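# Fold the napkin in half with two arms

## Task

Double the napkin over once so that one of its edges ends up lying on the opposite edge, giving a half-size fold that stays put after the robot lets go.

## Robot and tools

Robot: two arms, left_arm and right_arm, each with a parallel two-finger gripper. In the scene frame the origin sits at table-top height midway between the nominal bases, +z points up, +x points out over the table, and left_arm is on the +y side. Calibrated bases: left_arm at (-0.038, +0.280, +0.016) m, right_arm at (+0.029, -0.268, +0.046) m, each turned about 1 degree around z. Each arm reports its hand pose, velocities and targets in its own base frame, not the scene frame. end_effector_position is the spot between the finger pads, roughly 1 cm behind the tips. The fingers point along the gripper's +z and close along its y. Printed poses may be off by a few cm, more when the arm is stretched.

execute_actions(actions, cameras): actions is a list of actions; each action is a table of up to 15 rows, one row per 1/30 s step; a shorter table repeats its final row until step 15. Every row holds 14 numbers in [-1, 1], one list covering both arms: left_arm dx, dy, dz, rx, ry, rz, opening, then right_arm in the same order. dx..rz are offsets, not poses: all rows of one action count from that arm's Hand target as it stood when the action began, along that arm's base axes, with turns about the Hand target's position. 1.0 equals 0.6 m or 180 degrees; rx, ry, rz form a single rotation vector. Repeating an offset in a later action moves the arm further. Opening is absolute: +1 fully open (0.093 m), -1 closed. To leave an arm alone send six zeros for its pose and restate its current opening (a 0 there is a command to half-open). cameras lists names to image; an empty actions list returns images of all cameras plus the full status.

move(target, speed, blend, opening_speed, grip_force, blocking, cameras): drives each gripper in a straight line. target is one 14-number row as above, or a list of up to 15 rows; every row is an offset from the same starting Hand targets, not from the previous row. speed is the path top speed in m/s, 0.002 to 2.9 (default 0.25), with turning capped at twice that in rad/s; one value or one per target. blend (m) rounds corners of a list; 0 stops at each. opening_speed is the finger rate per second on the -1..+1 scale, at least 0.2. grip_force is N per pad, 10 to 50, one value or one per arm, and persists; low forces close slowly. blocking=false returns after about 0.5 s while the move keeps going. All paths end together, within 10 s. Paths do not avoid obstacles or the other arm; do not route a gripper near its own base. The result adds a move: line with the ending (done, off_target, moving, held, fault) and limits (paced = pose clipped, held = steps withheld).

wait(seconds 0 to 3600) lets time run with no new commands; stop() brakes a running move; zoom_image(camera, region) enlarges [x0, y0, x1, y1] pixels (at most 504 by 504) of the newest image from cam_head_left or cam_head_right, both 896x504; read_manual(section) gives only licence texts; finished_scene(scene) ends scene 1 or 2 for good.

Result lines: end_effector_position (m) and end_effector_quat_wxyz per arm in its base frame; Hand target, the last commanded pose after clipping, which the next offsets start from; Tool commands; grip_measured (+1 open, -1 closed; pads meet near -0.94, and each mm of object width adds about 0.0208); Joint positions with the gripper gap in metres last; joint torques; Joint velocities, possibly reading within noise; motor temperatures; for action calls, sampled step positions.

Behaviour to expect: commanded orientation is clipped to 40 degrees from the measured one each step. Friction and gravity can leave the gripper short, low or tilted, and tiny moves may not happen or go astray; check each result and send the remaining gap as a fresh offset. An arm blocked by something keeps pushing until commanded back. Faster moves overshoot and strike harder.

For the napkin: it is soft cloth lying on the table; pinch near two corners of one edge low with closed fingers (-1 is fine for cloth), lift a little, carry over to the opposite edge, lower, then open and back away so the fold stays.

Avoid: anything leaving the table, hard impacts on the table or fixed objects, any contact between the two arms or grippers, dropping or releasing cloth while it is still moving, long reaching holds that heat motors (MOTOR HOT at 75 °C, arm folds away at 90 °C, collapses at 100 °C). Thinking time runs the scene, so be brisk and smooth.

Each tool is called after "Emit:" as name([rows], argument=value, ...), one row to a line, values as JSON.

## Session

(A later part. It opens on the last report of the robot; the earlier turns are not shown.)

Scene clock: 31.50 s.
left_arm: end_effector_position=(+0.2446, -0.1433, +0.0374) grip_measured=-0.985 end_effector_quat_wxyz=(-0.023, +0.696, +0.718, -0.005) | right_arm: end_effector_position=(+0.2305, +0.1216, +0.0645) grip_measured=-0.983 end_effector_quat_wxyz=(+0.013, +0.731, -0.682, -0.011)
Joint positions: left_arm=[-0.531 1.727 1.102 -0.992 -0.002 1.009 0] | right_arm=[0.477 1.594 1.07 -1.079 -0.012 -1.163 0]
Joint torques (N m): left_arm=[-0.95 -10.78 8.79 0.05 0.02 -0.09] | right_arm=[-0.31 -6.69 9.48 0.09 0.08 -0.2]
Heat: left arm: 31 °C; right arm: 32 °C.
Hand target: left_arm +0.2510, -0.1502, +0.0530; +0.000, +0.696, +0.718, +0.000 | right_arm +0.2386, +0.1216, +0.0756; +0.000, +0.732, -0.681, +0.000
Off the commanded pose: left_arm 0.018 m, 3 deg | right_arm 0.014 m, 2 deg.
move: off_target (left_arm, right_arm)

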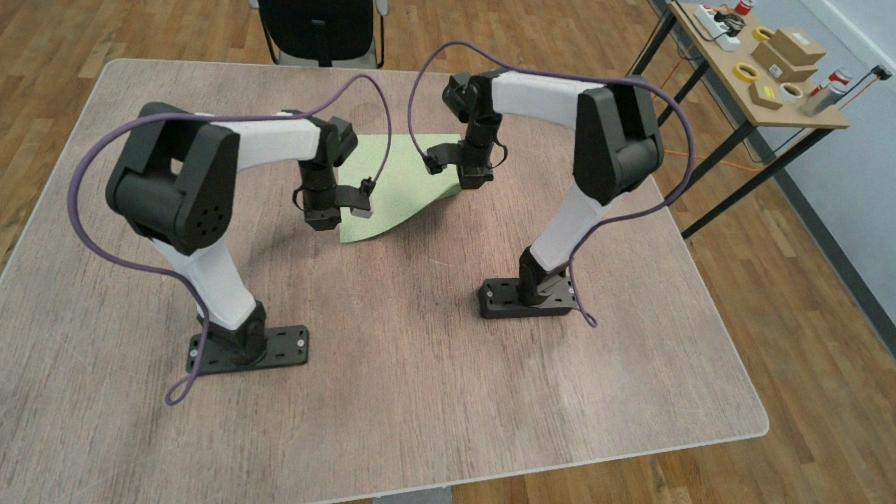

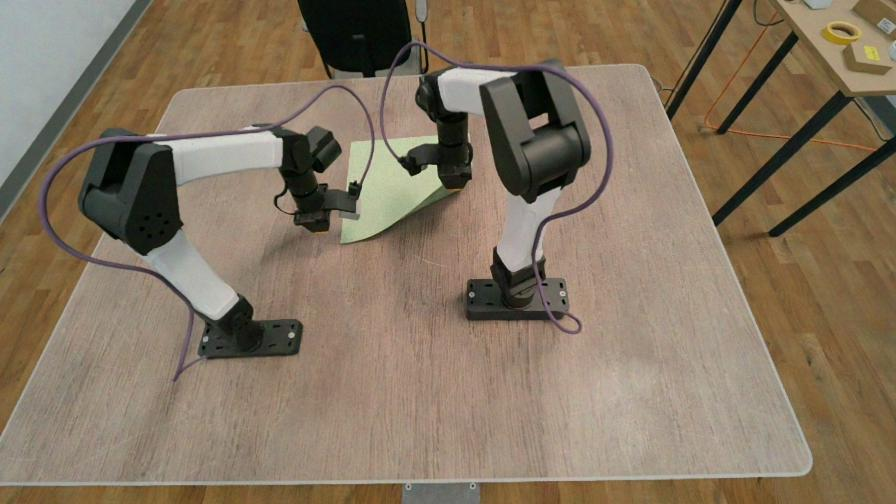

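Emit:
move([
  [-0.001, -0.0572, -0.02, 0, 0, 0, -0.5, 0, 0, 0, 0, 0, 0, -1],
  [-0.001, -0.0572, -0.095, 0, 0, 0, -0.5, 0, 0, 0, 0, 0, 0, -1],
], speed=0.12, cameras=["all"])

Emit:
zoom_image(camera="cam_head_left", region=[310, 200, 380, 250])

Emit:
zoom_image(camera="cam_head_right", region=[310, 200, 380, 250])

Scene clock: 34.57 s.
left_arm: end_effector_position=(+0.2527, -0.1834, +0.0036) grip_measured=-0.502 end_effector_quat_wxyz=(+0.005, +0.697, +0.717, +0.001) | right_arm: end_effector_position=(+0.2303, +0.1215, +0.0645) grip_measured=-0.983 end_effector_quat_wxyz=(+0.013, +0.731, -0.682, -0.011)
Joint positions: left_arm=[-0.628 1.836 1.089 -0.814 -0.001 0.914 0.021] | right_arm=[0.477 1.594 1.07 -1.079 -0.012 -1.163 0]
Joint torques (N m): left_arm=[-0.91 -6.75 5.11 0.57 0 -0.15] | right_arm=[-0.35 -6.65 9.8 0.06 0.08 -0.22]
Heat: left arm: 31 °C; right arm: 33 °C.
Hand target: left_arm +0.2504, -0.1845, -0.0040; +0.000, +0.696, +0.718, +0.000 | right_arm +0.2386, +0.1216, +0.0756; +0.000, +0.732, -0.681, +0.000
Off the commanded pose: left_arm 0.008 m, 1 deg | right_arm 0.014 m, 2 deg.
move: done

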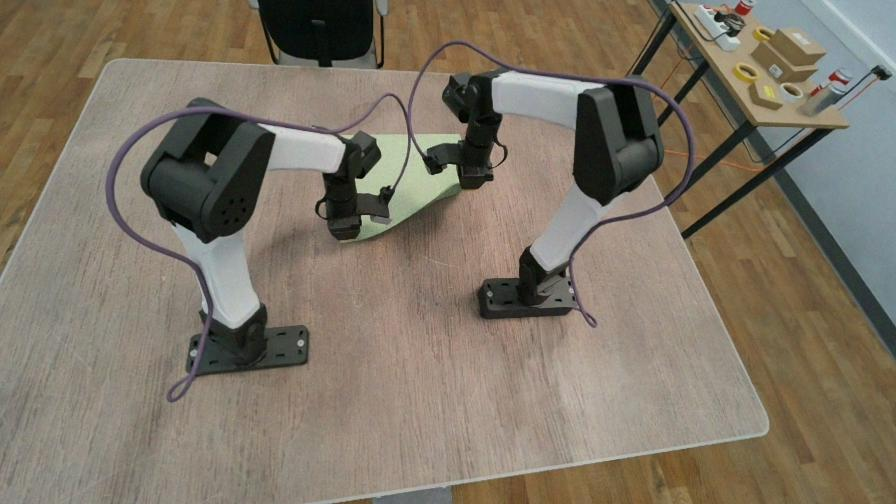

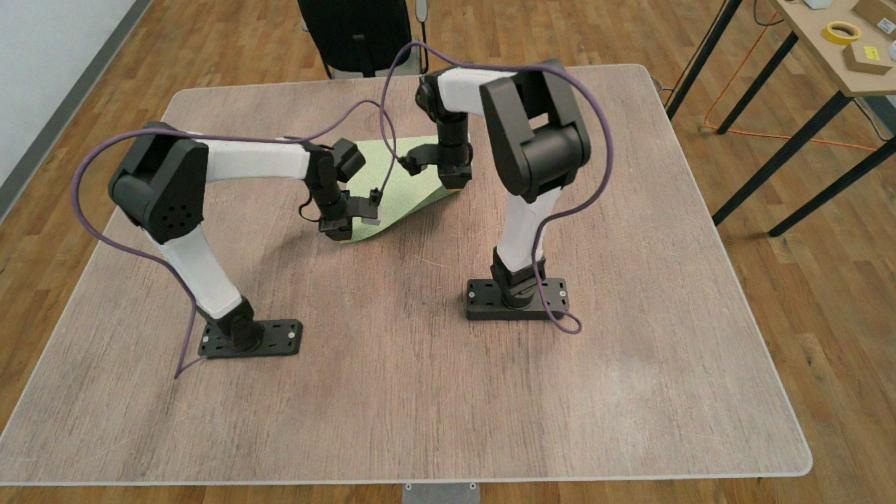

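Scaled by 7.200 from the camera's image (finer frame: 1280x720).

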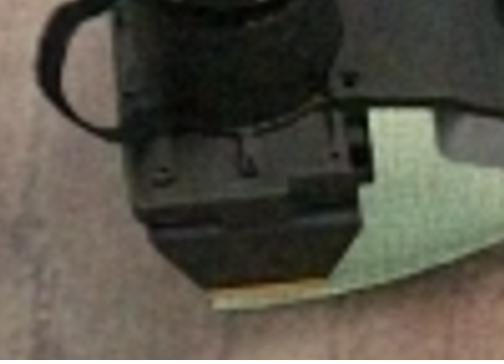

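Scaled by 7.200 from the camera's image (finer frame: 1280x720).

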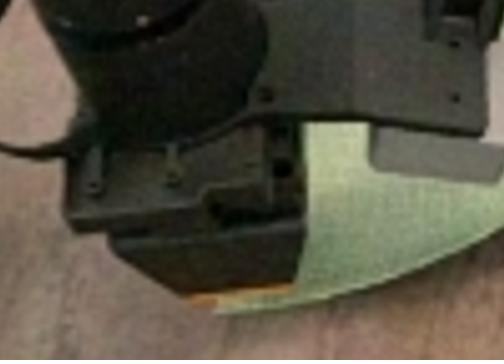

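Emit:
move(target=[-0.0067, 0, -0.031, 0, 0, 0, -0.5, 0, 0, 0, 0, 0, 0, -1], speed=0.06)

Emit:
move(target=[0, 0, 0, 0, 0, 0, -1, 0, 0, 0, 0, 0, 0, -1], opening_speed=0.3, cameras=["all"])

Emit:
zoom_image(camera="cam_head_left", region=[310, 200, 380, 250])

Emit:
move(target=[0.018, 0, 0.09, 0, 0, 0, -1, 0, 0, 0, 0, 0, 0, -1], speed=0.12, cameras=["all"])

Emit:
zoom_image(camera="cam_head_left", region=[310, 190, 380, 240])

Emit:
zoom_image(camera="cam_head_right", region=[310, 190, 380, 240])

Scene clock: 36.10 s.
left_arm: end_effector_position=(+0.2512, -0.1842, -0.0050) grip_measured=-0.502 end_effector_quat_wxyz=(+0.007, +0.696, +0.718, +0.002) | right_arm: end_effector_position=(+0.2303, +0.1215, +0.0645) grip_measured=-0.983 end_effector_quat_wxyz=(+0.013, +0.731, -0.682, -0.011)
Joint positions: left_arm=[-0.633 1.847 1.064 -0.774 -0.001 0.907 0.021] | right_arm=[0.477 1.594 1.07 -1.079 -0.012 -1.163 0]
Joint torques (N m): left_arm=[-1.29 -5.37 2.76 0.98 -0.01 -0.17] | right_arm=[-0.14 -6.61 9.66 0.05 0.1 -0.2]
Heat: left arm: 31 °C; right arm: 33 °C.
Hand target: left_arm +0.2464, -0.1846, -0.0226; +0.000, +0.696, +0.718, +0.000 | right_arm +0.2386, +0.1216, +0.0756; +0.000, +0.732, -0.681, +0.000
Off the commanded pose: left_arm 0.018 m, 1 deg | right_arm 0.014 m, 2 deg.
move: off_target (left_arm)

Scene clock: 38.03 s.
left_arm: end_effector_position=(+0.2539, -0.1860, -0.0049) grip_measured=-0.983 end_effector_quat_wxyz=(+0.014, +0.696, +0.718, +0.003) | right_arm: end_effector_position=(+0.2302, +0.1215, +0.0645) grip_measured=-0.983 end_effector_quat_wxyz=(+0.014, +0.731, -0.682, -0.011)
Joint positions: left_arm=[-0.633 1.847 1.064 -0.76 -0.002 0.906 0] | right_arm=[0.477 1.594 1.07 -1.08 -0.012 -1.163 0]
Joint torques (N m): left_arm=[-1.11 -5.37 2.82 0.87 0.03 -0.14] | right_arm=[-0.35 -6.72 9.68 0.1 0.11 -0.22]
Heat: left arm: 31 °C; right arm: 33 °C.
Hand target: left_arm +0.2464, -0.1846, -0.0226; +0.000, +0.696, +0.718, +0.000 | right_arm +0.2386, +0.1216, +0.0756; +0.000, +0.732, -0.681, +0.000
Off the commanded pose: left_arm 0.019 m, 2 deg | right_arm 0.014 m, 2 deg.
move: done

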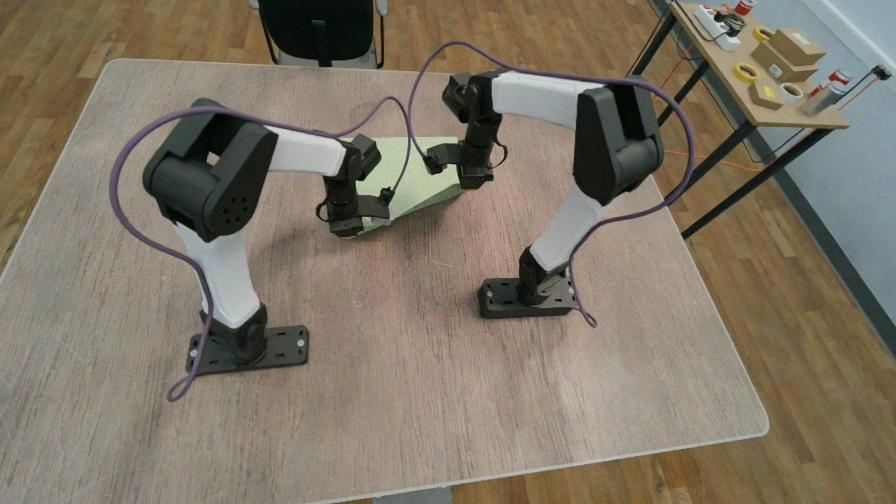

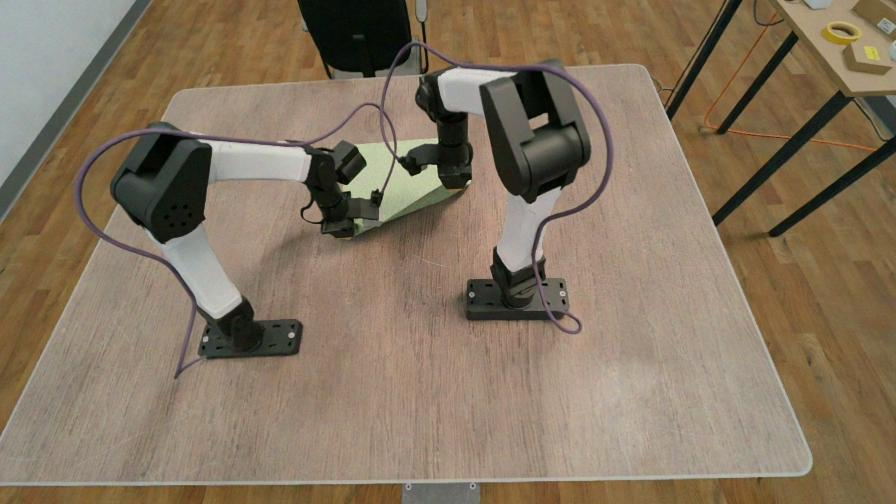

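Scaled by 7.200 from the camera's image (finer frame: 1280x720).

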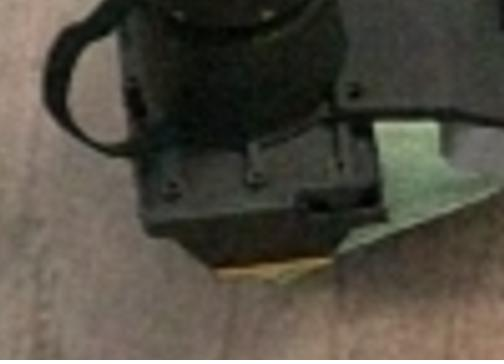

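Scene clock: 39.40 s.
left_arm: end_effector_position=(+0.2481, -0.1804, +0.0143) grip_measured=-0.984 end_effector_quat_wxyz=(-0.024, +0.695, +0.718, -0.002) | right_arm: end_effector_position=(+0.2302, +0.1215, +0.0645) grip_measured=-0.983 end_effector_quat_wxyz=(+0.014, +0.731, -0.682, -0.011)
Joint positions: left_arm=[-0.63 1.847 1.15 -0.923 -0.002 0.908 0] | right_arm=[0.477 1.594 1.07 -1.08 -0.012 -1.163 0]
Joint torques (N m): left_arm=[0.13 -12.19 8.51 0.09 0 0.03] | right_arm=[-0.24 -6.6 9.62 0.08 0.07 -0.23]
Heat: left arm: 31 °C; right arm: 34 °C.
Hand target: left_arm +0.2572, -0.1846, +0.0314; +0.000, +0.696, +0.718, +0.000 | right_arm +0.2386, +0.1216, +0.0756; +0.000, +0.732, -0.681, +0.000
Off the commanded pose: left_arm 0.020 m, 3 deg | right_arm 0.014 m, 2 deg.
move: off_target (left_arm)

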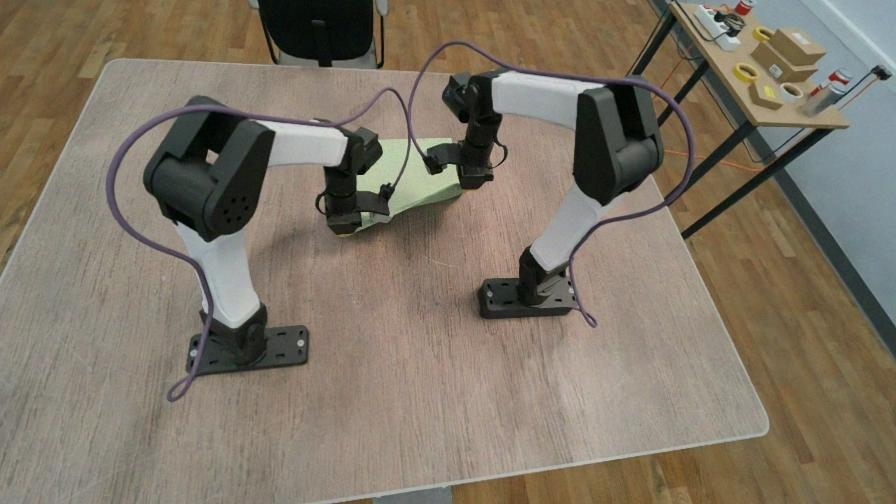

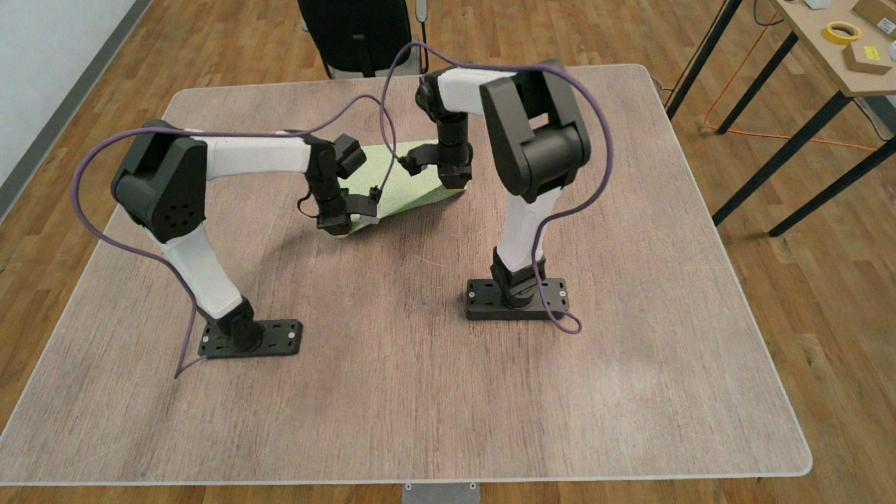

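Scaled by 7.200 from the camera's image (finer frame: 1280x720).

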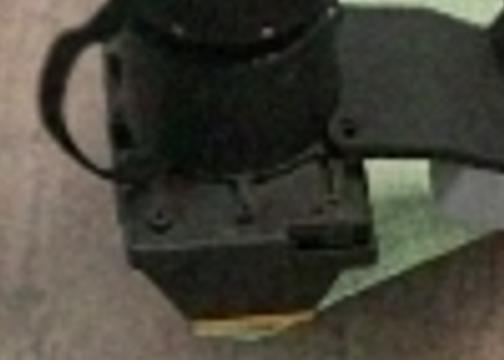

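Scaled by 7.200 from the camera's image (finer frame: 1280x720).

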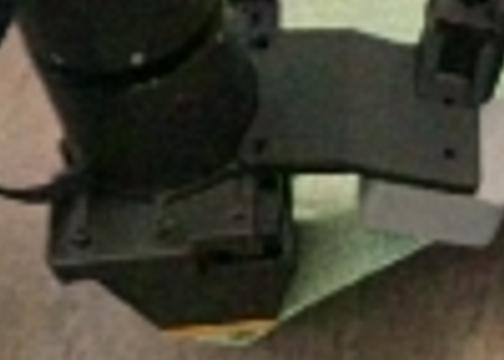

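Emit:
move(target=[0.0555, 0, 0.1377, 0, 0, 0, -1, -0.0023, -0.0558, 0.0123, 0, 0, 0, -1], speed=0.15, cameras=["all"])

Emit:
zoom_image(camera="cam_head_left", region=[300, 110, 500, 240])

Emit:
zoom_image(camera="cam_head_right", region=[300, 110, 500, 240])

Scene clock: 41.77 s.
left_arm: end_effector_position=(+0.2854, -0.1845, +0.1089) grip_measured=-0.984 end_effector_quat_wxyz=(-0.003, +0.696, +0.718, +0.000) | right_arm: end_effector_position=(+0.2377, +0.0919, +0.0759) grip_measured=-0.983 end_effector_quat_wxyz=(+0.005, +0.731, -0.683, -0.009)
Joint positions: left_arm=[-0.575 1.837 1.53 -1.27 -0.002 0.965 0] | right_arm=[0.361 1.547 1.07 -1.111 -0.012 -1.278 0]
Joint torques (N m): left_arm=[0.44 -8.42 9.44 0.15 0.03 0.03] | right_arm=[-0.21 -7.46 6.94 0.1 0.07 -0.18]
Heat: left arm: 31 °C; right arm: 34 °C.
Hand target: left_arm +0.2905, -0.1846, +0.1140; +0.000, +0.696, +0.718, +0.000 | right_arm +0.2372, +0.0881, +0.0829; +0.000, +0.732, -0.681, +0.000
Off the commanded pose: left_arm 0.007 m, 0 deg | right_arm 0.008 m, 1 deg.
move: done

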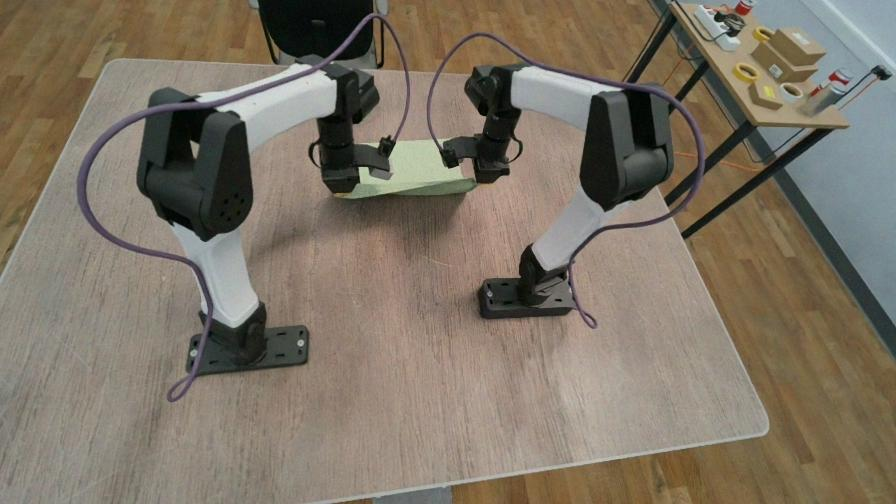

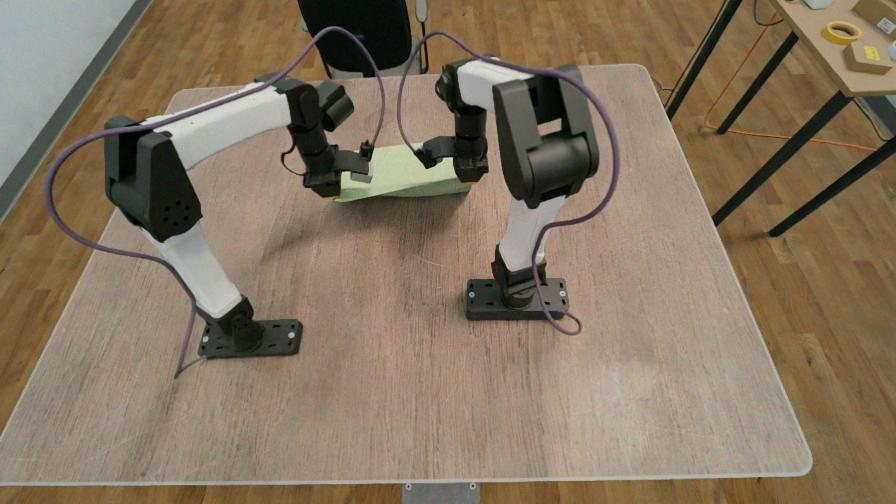

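Scaled by 2.520 from the camera's image (finer frame: 1280x720).

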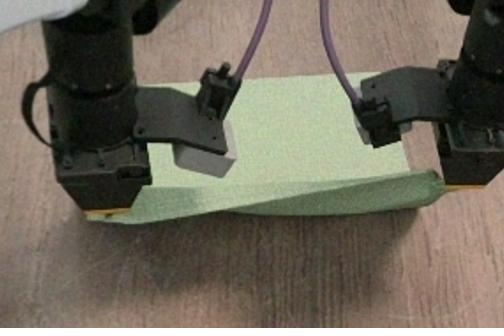

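Scaled by 2.520 from the camera's image (finer frame: 1280x720).

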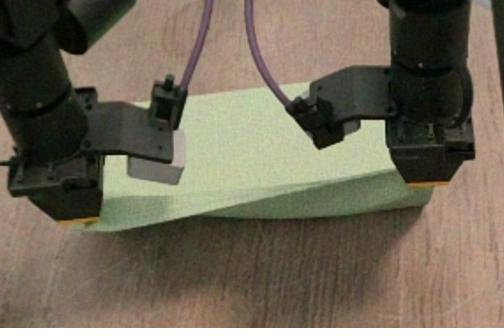

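Emit:
zoom_image(camera="cam_head_left", region=[420, 125, 490, 195])

Emit:
zoom_image(camera="cam_head_left", region=[325, 130, 395, 200])

Emit:
zoom_image(camera="cam_head_right", region=[315, 140, 385, 210])

Emit:
zoom_image(camera="cam_head_right", region=[410, 130, 480, 200])

Scaled by 7.200 from the camera's image (finer frame: 1280x720).

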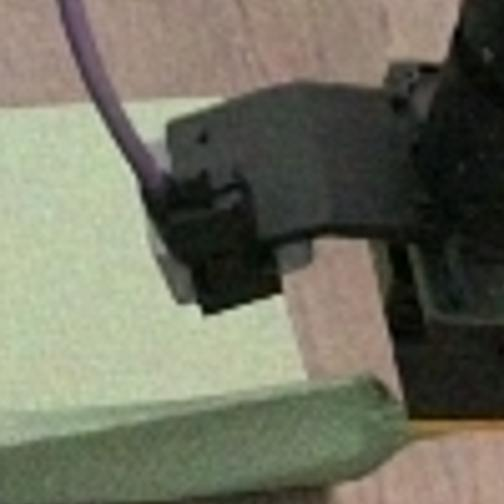

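Scaled by 7.200 from the camera's image (finer frame: 1280x720).

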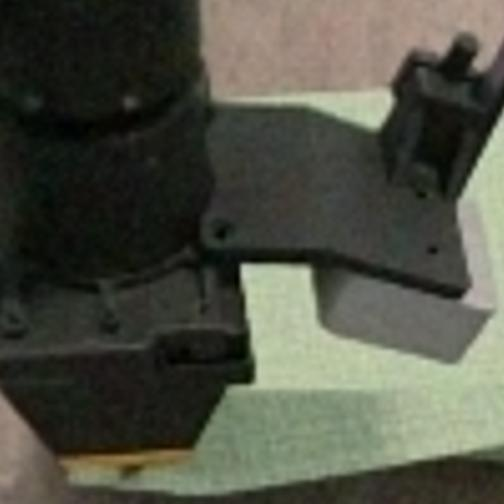

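Scaled by 7.200 from the camera's image (finer frame: 1280x720).

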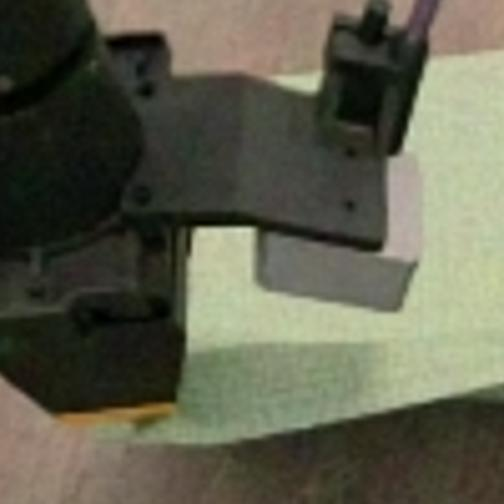

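Scaled by 7.200 from the camera's image (finer frame: 1280x720).

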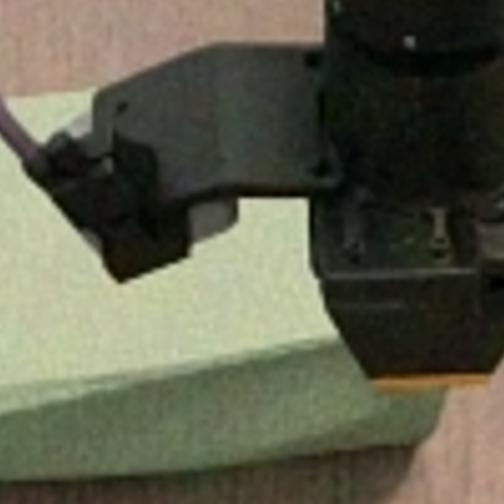

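Emit:
move([
  [0.1167, 0.0057, 0, 0, -0.03, 0.005, -1, 0.1465, 0.01, 0.0018, 0, 0, 0.005, -1],
  [0.2335, 0.01, -0.0333, 0, -0.06, 0.01, -1, 0.2665, 0.0143, -0.0315, 0, 0, 0.01, -1],
  [0.3087, 0.0135, -0.1, 0, -0.083, 0.014, -1, 0.3448, 0.0168, -0.0982, 0, 0, 0.014, -1],
  [0.342, 0.0145, -0.1667, 0, -0.083, 0.014, -1, 0.3847, 0.0187, -0.1648, 0, 0, 0.014, -1],
], speed=0.15, blend=[0.03, 0.03, 0.02, 0], cameras=["all"])

Emit:
zoom_image(camera="cam_head_left", region=[320, 90, 480, 210])

Emit:
zoom_image(camera="cam_head_right", region=[320, 90, 480, 210])

Scene clock: 46.83 s.
left_arm: end_effector_position=(+0.4837, -0.1785, +0.0163) grip_measured=-0.984 end_effector_quat_wxyz=(+0.087, +0.676, +0.727, +0.080) | right_arm: end_effector_position=(+0.4628, +0.1040, -0.0072) grip_measured=-0.983 end_effector_quat_wxyz=(-0.007, +0.747, -0.665, -0.002)
Joint positions: left_arm=[-0.382 2.393 1.99 -0.947 -0.087 1.126 0] | right_arm=[0.217 2.455 2.032 -1.14 -0.012 -1.469 0]
Joint torques (N m): left_arm=[0.4 -11.77 9.89 0.97 -0.14 0.05] | right_arm=[-0.36 -9.09 9.98 0.23 0.09 -0.2]
Heat: left arm: 32 °C; right arm: 34 °C.
Hand target: left_arm +0.4957, -0.1759, +0.0140; +0.093, +0.674, +0.727, +0.091 | right_arm +0.4681, +0.0995, -0.0160; +0.000, +0.747, -0.665, +0.000
Off the commanded pose: left_arm 0.013 m, 1 deg | right_arm 0.011 m, 1 deg.
move: off_target (left_arm, right_arm)

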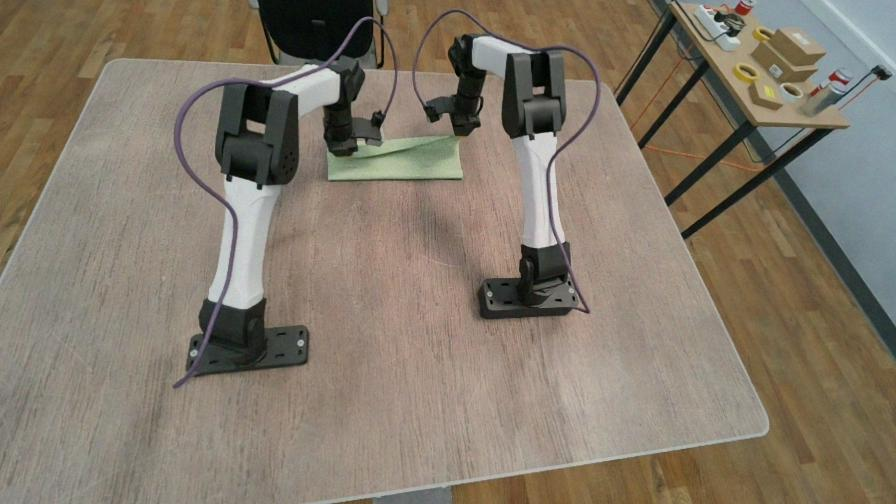

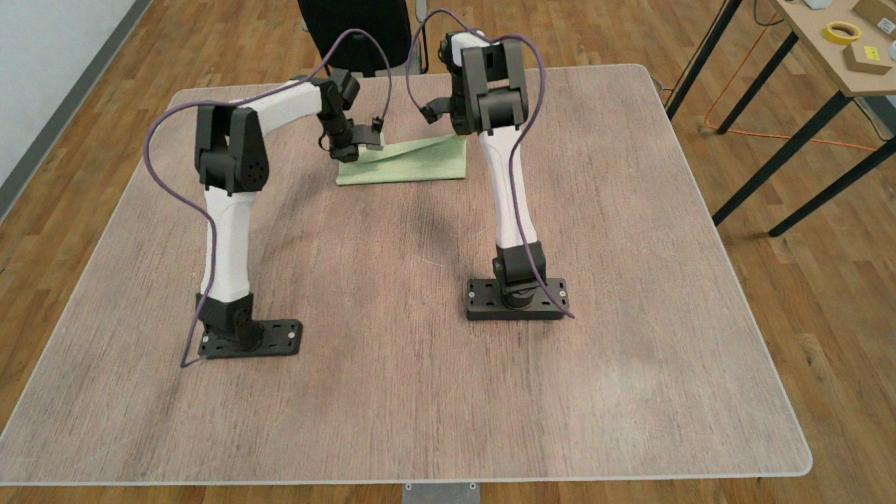

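Scaled by 3.150 from the camera's image (finer frame: 1280x720).

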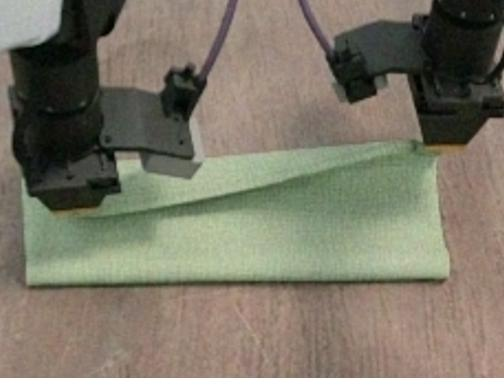

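Scaled by 3.150 from the camera's image (finer frame: 1280x720).

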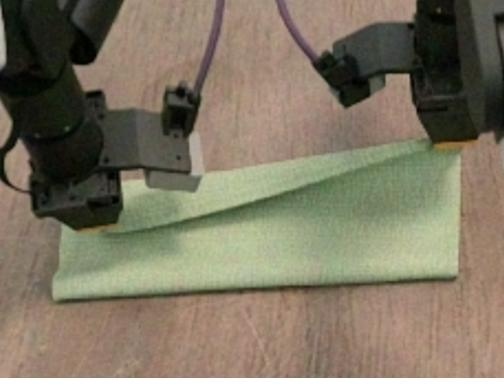

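Emit:
move([
  [0.05, 0, 0.0, 0, 0, 0, -1, 0.0117, -0.006, -0.02, 0, 0, 0, -1],
  [0.0517, 0, -0.0283, 0, 0, 0, -1, 0.0117, -0.006, -0.0483, 0, 0, 0, -1],
], speed=0.1, blend=[0.01, 0], cameras=["all"])

Emit:
zoom_image(camera="cam_head_left", region=[320, 90, 480, 210])

Emit:
zoom_image(camera="cam_head_right", region=[320, 90, 480, 210])

Scene clock: 49.33 s.
left_arm: end_effector_position=(+0.5247, -0.1806, +0.0046) grip_measured=-0.984 end_effector_quat_wxyz=(+0.104, +0.673, +0.727, +0.090) | right_arm: end_effector_position=(+0.4702, +0.0998, -0.0315) grip_measured=-0.983 end_effector_quat_wxyz=(-0.005, +0.746, -0.666, -0.004)
Joint positions: left_arm=[-0.358 2.559 2.237 -0.985 -0.087 1.148 0] | right_arm=[0.205 2.516 2.046 -1.097 -0.012 -1.479 0]
Joint torques (N m): left_arm=[0.18 -12.48 9.83 0.69 -0.1 0.01] | right_arm=[-0.24 -9.33 8.38 0.43 0.07 -0.21]
Heat: left arm: 33 °C; right arm: 35 °C.
Hand target: left_arm +0.5267, -0.1759, -0.0030; +0.093, +0.674, +0.727, +0.091 | right_arm +0.4751, +0.0958, -0.0448; +0.000, +0.747, -0.665, +0.000
Off the commanded pose: left_arm 0.009 m, 1 deg | right_arm 0.015 m, 1 deg.
move: off_target (right_arm); blend cut to 0.0085 m at target 1

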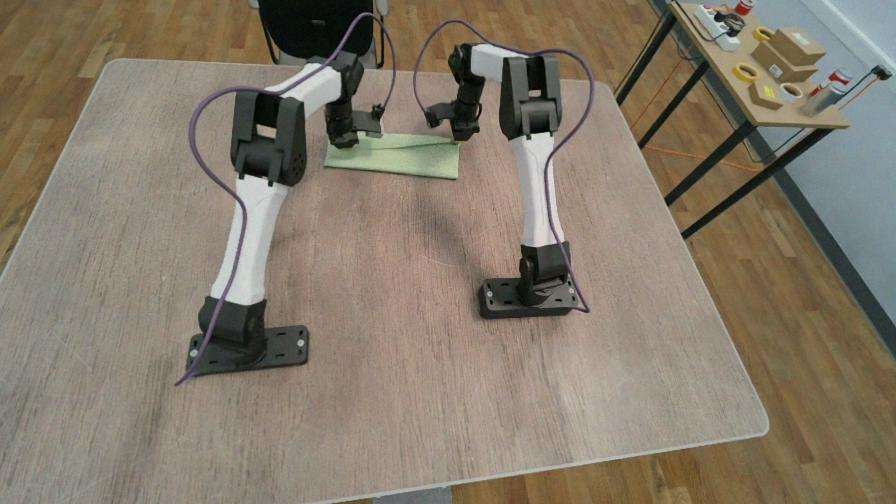

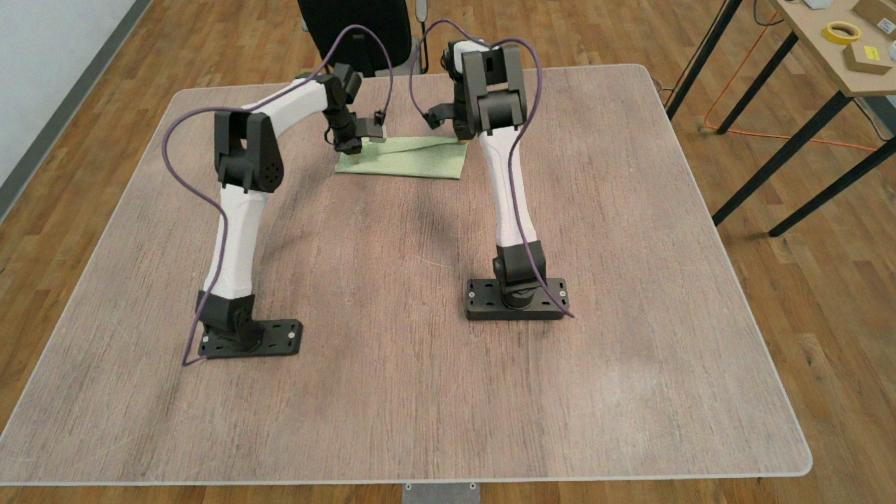

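Scaled by 3.150 from the camera's image (finer frame: 1280x720).

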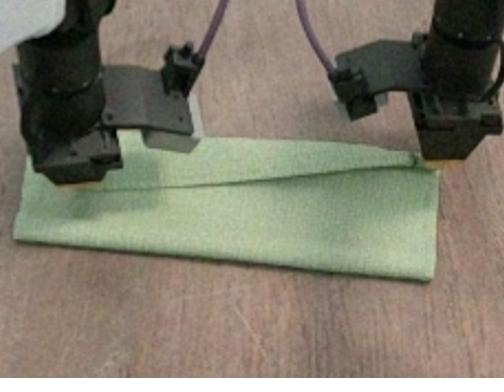

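Scaled by 3.150 from the camera's image (finer frame: 1280x720).

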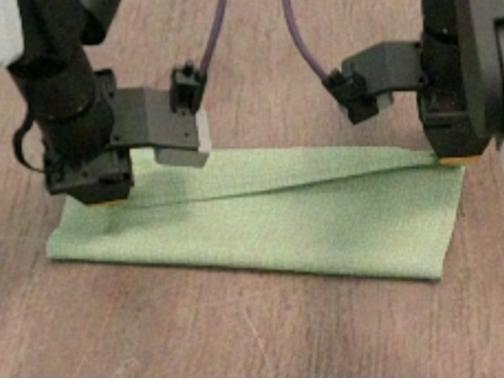

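Emit:
zoom_image(camera="cam_head_left", region=[315, 115, 385, 185])

Emit:
zoom_image(camera="cam_head_right", region=[325, 120, 395, 190])

Emit:
zoom_image(camera="cam_head_left", region=[410, 115, 480, 185])

Scaled by 7.200 from the camera's image (finer frame: 1280x720).

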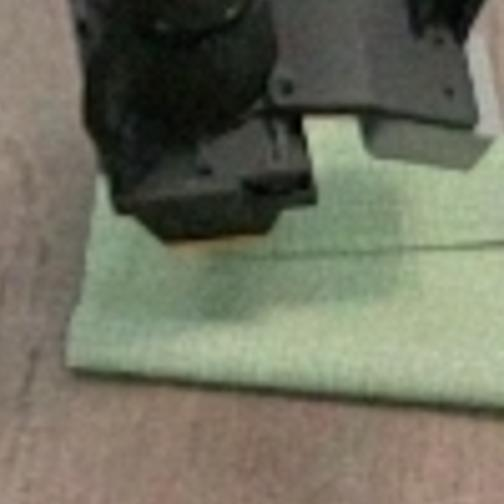

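Scaled by 7.200 from the camera's image (finer frame: 1280x720).

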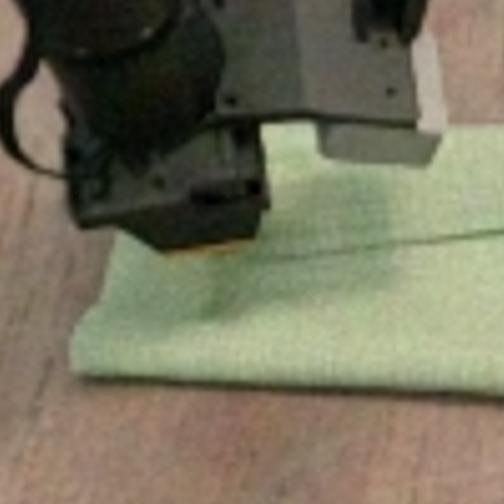

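Scaled by 7.200 from the camera's image (finer frame: 1280x720).

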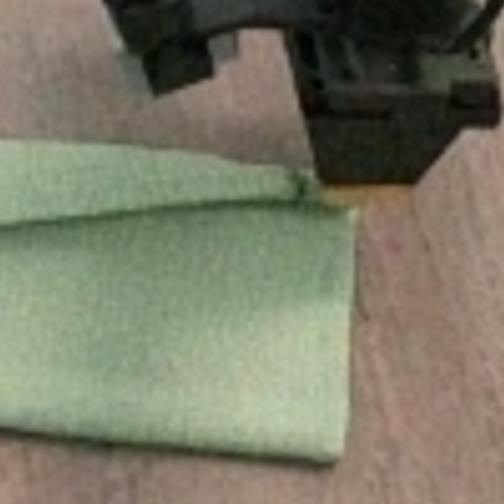

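Emit:
move([
  [0, 0, 0.067, 0, 0, 0, -1, 0, 0, 0, 0, 0, 0, -1],
  [0.05, 0, 0.067, 0, 0, 0, -1, 0, 0, 0, 0, 0, 0, -1],
], speed=0.1, cameras=["all"])

Emit:
zoom_image(camera="cam_head_left", region=[320, 80, 480, 200])

Emit:
zoom_image(camera="cam_head_right", region=[320, 80, 480, 200])

Scene clock: 54.23 s.
left_arm: end_effector_position=(+0.5541, -0.1797, +0.0425) grip_measured=-0.984 end_effector_quat_wxyz=(+0.120, +0.672, +0.724, +0.100) | right_arm: end_effector_position=(+0.4704, +0.0998, -0.0315) grip_measured=-0.983 end_effector_quat_wxyz=(-0.006, +0.746, -0.666, -0.003)
Joint positions: left_arm=[-0.339 2.793 2.832 -1.309 -0.087 1.171 0] | right_arm=[0.205 2.516 2.046 -1.096 -0.012 -1.479 0]
Joint torques (N m): left_arm=[0.23 -13.75 9.83 0.81 -0.04 0.03] | right_arm=[-0.06 -9.46 8.51 0.48 0.05 -0.2]
Heat: left arm: 33 °C; right arm: 36 °C.
Hand target: left_arm +0.5567, -0.1760, +0.0371; +0.093, +0.674, +0.727, +0.091 | right_arm +0.4752, +0.0958, -0.0448; +0.000, +0.747, -0.665, +0.000
Off the commanded pose: left_arm 0.007 m, 3 deg | right_arm 0.015 m, 1 deg.
move: off_target (left_arm)

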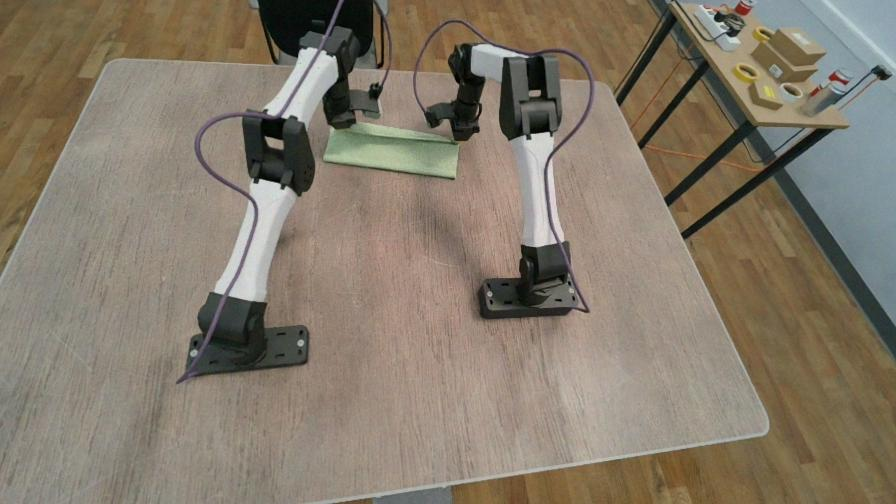

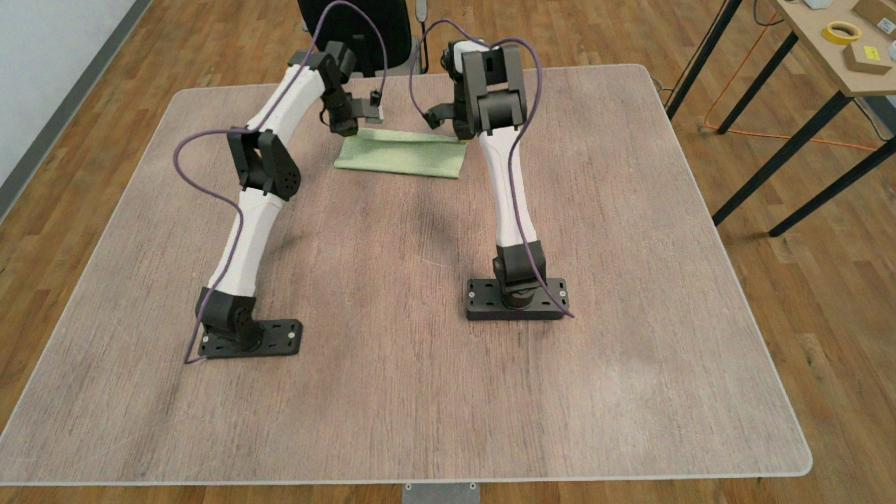

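Scaled by 3.150 from the camera's image (finer frame: 1280x720).

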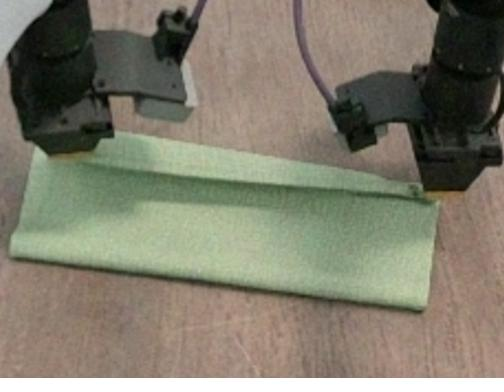

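Scaled by 3.150 from the camera's image (finer frame: 1280x720).

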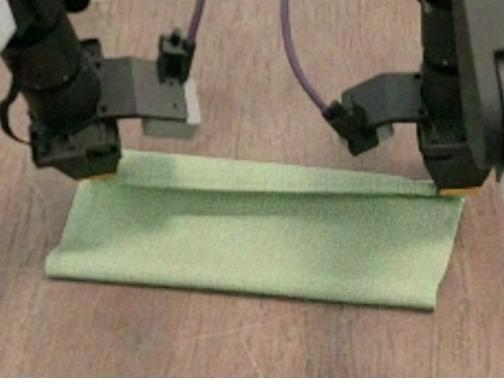

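Emit:
zoom_image(camera="cam_head_left", region=[318, 100, 378, 170])

Emit:
zoom_image(camera="cam_head_right", region=[330, 110, 390, 180])

Emit:
zoom_image(camera="cam_head_right", region=[410, 110, 480, 190])

Scaled by 7.200 from the camera's image (finer frame: 1280x720).

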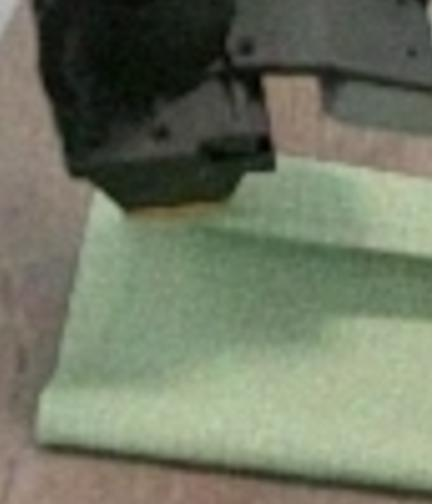

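Scaled by 7.200 from the camera's image (finer frame: 1280x720).

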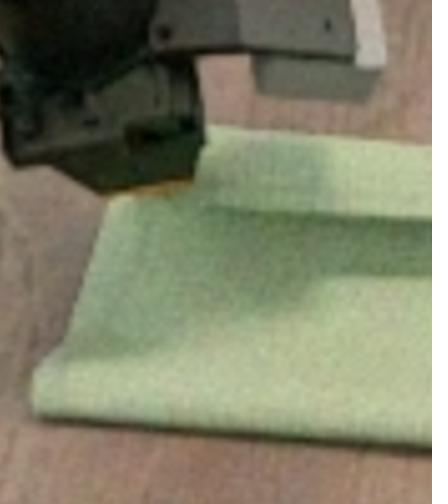

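Scaled by 6.300 from the camera's image (finer frame: 1280x720).

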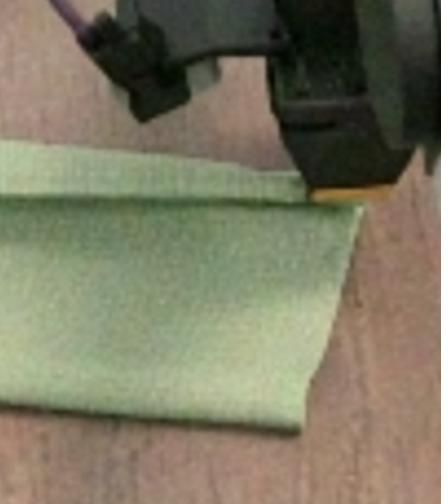

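Emit:
move([
  [0, 0, -0.05, 0, 0, 0, -1, 0, 0, 0, 0, 0, 0, -1],
  [0, 0, -0.05, 0, 0, 0, -0.3, 0, 0, 0.01, 0, 0, 0, -0.3],
  [-0.02, 0, 0.06, 0, 0, 0, -0.3, 0, 0, 0.13, 0, 0, 0, -0.3],
], speed=0.1, cameras=["all"])

Emit:
zoom_image(camera="cam_head_left", region=[310, 80, 480, 200])

Emit:
zoom_image(camera="cam_head_right", region=[310, 80, 480, 200])

Scene clock: 61.43 s.
left_arm: end_effector_position=(+0.5383, -0.1742, +0.0360) grip_measured=-0.302 end_effector_quat_wxyz=(+0.086, +0.676, +0.726, +0.085) | right_arm: end_effector_position=(+0.4682, +0.0994, +0.0195) grip_measured=-0.302 end_effector_quat_wxyz=(+0.009, +0.746, -0.666, -0.014)
Joint positions: left_arm=[-0.339 2.798 2.835 -1.381 -0.087 1.171 0.031] | right_arm=[0.205 2.516 2.25 -1.336 -0.012 -1.479 0.031]
Joint torques (N m): left_arm=[-0.5 -21.11 9.62 0.71 -0.08 -0.06] | right_arm=[-0.21 -13.42 9.92 0.08 0.05 -0.17]
Motor temperatures (°C): left_arm=[23 37 28 26 21 21 22] | right_arm=[22 38 30 24 21 23 21]
Heat: left arm: 37 °C; right arm: 38 °C.
Hand target: left_arm +0.5447, -0.1760, +0.0731; +0.093, +0.674, +0.727, +0.091 | right_arm +0.4751, +0.0958, +0.0331; +0.000, +0.747, -0.665, +0.000
Off the commanded pose: left_arm 0.038 m, 1 deg | right_arm 0.016 m, 2 deg.
elbow stopped short (left arm): the move would have taken joint 3 (elbow) straighter than the controller allows.
move: off_target (left_arm, right_arm)

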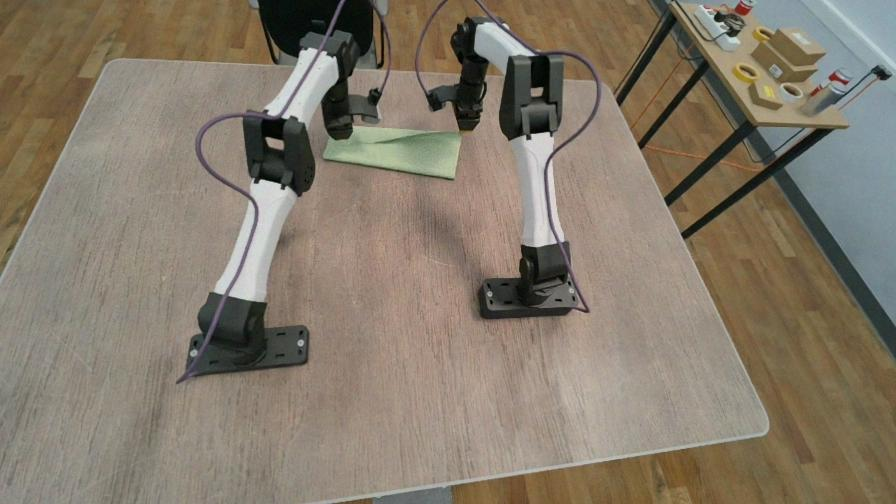

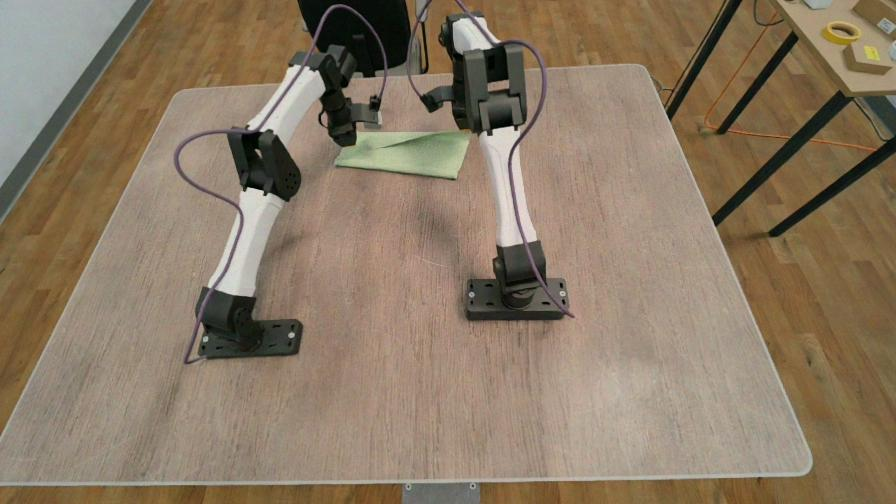

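Scaled by 2.965 from the camera's image (finer frame: 1280x720).

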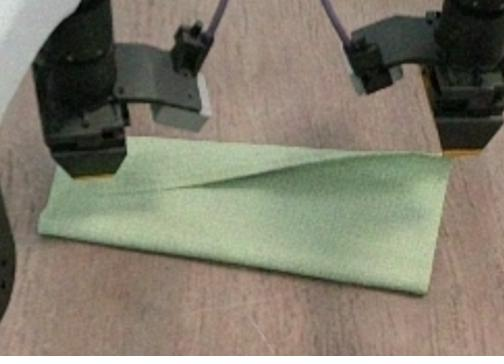

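Scaled by 2.965 from the camera's image (finer frame: 1280x720).

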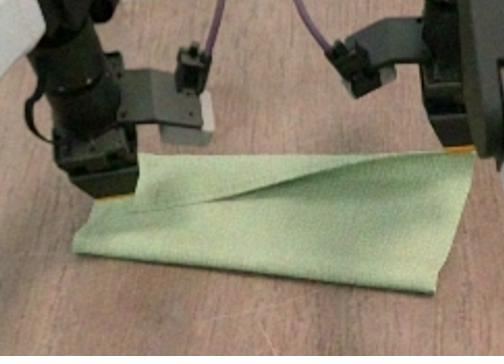

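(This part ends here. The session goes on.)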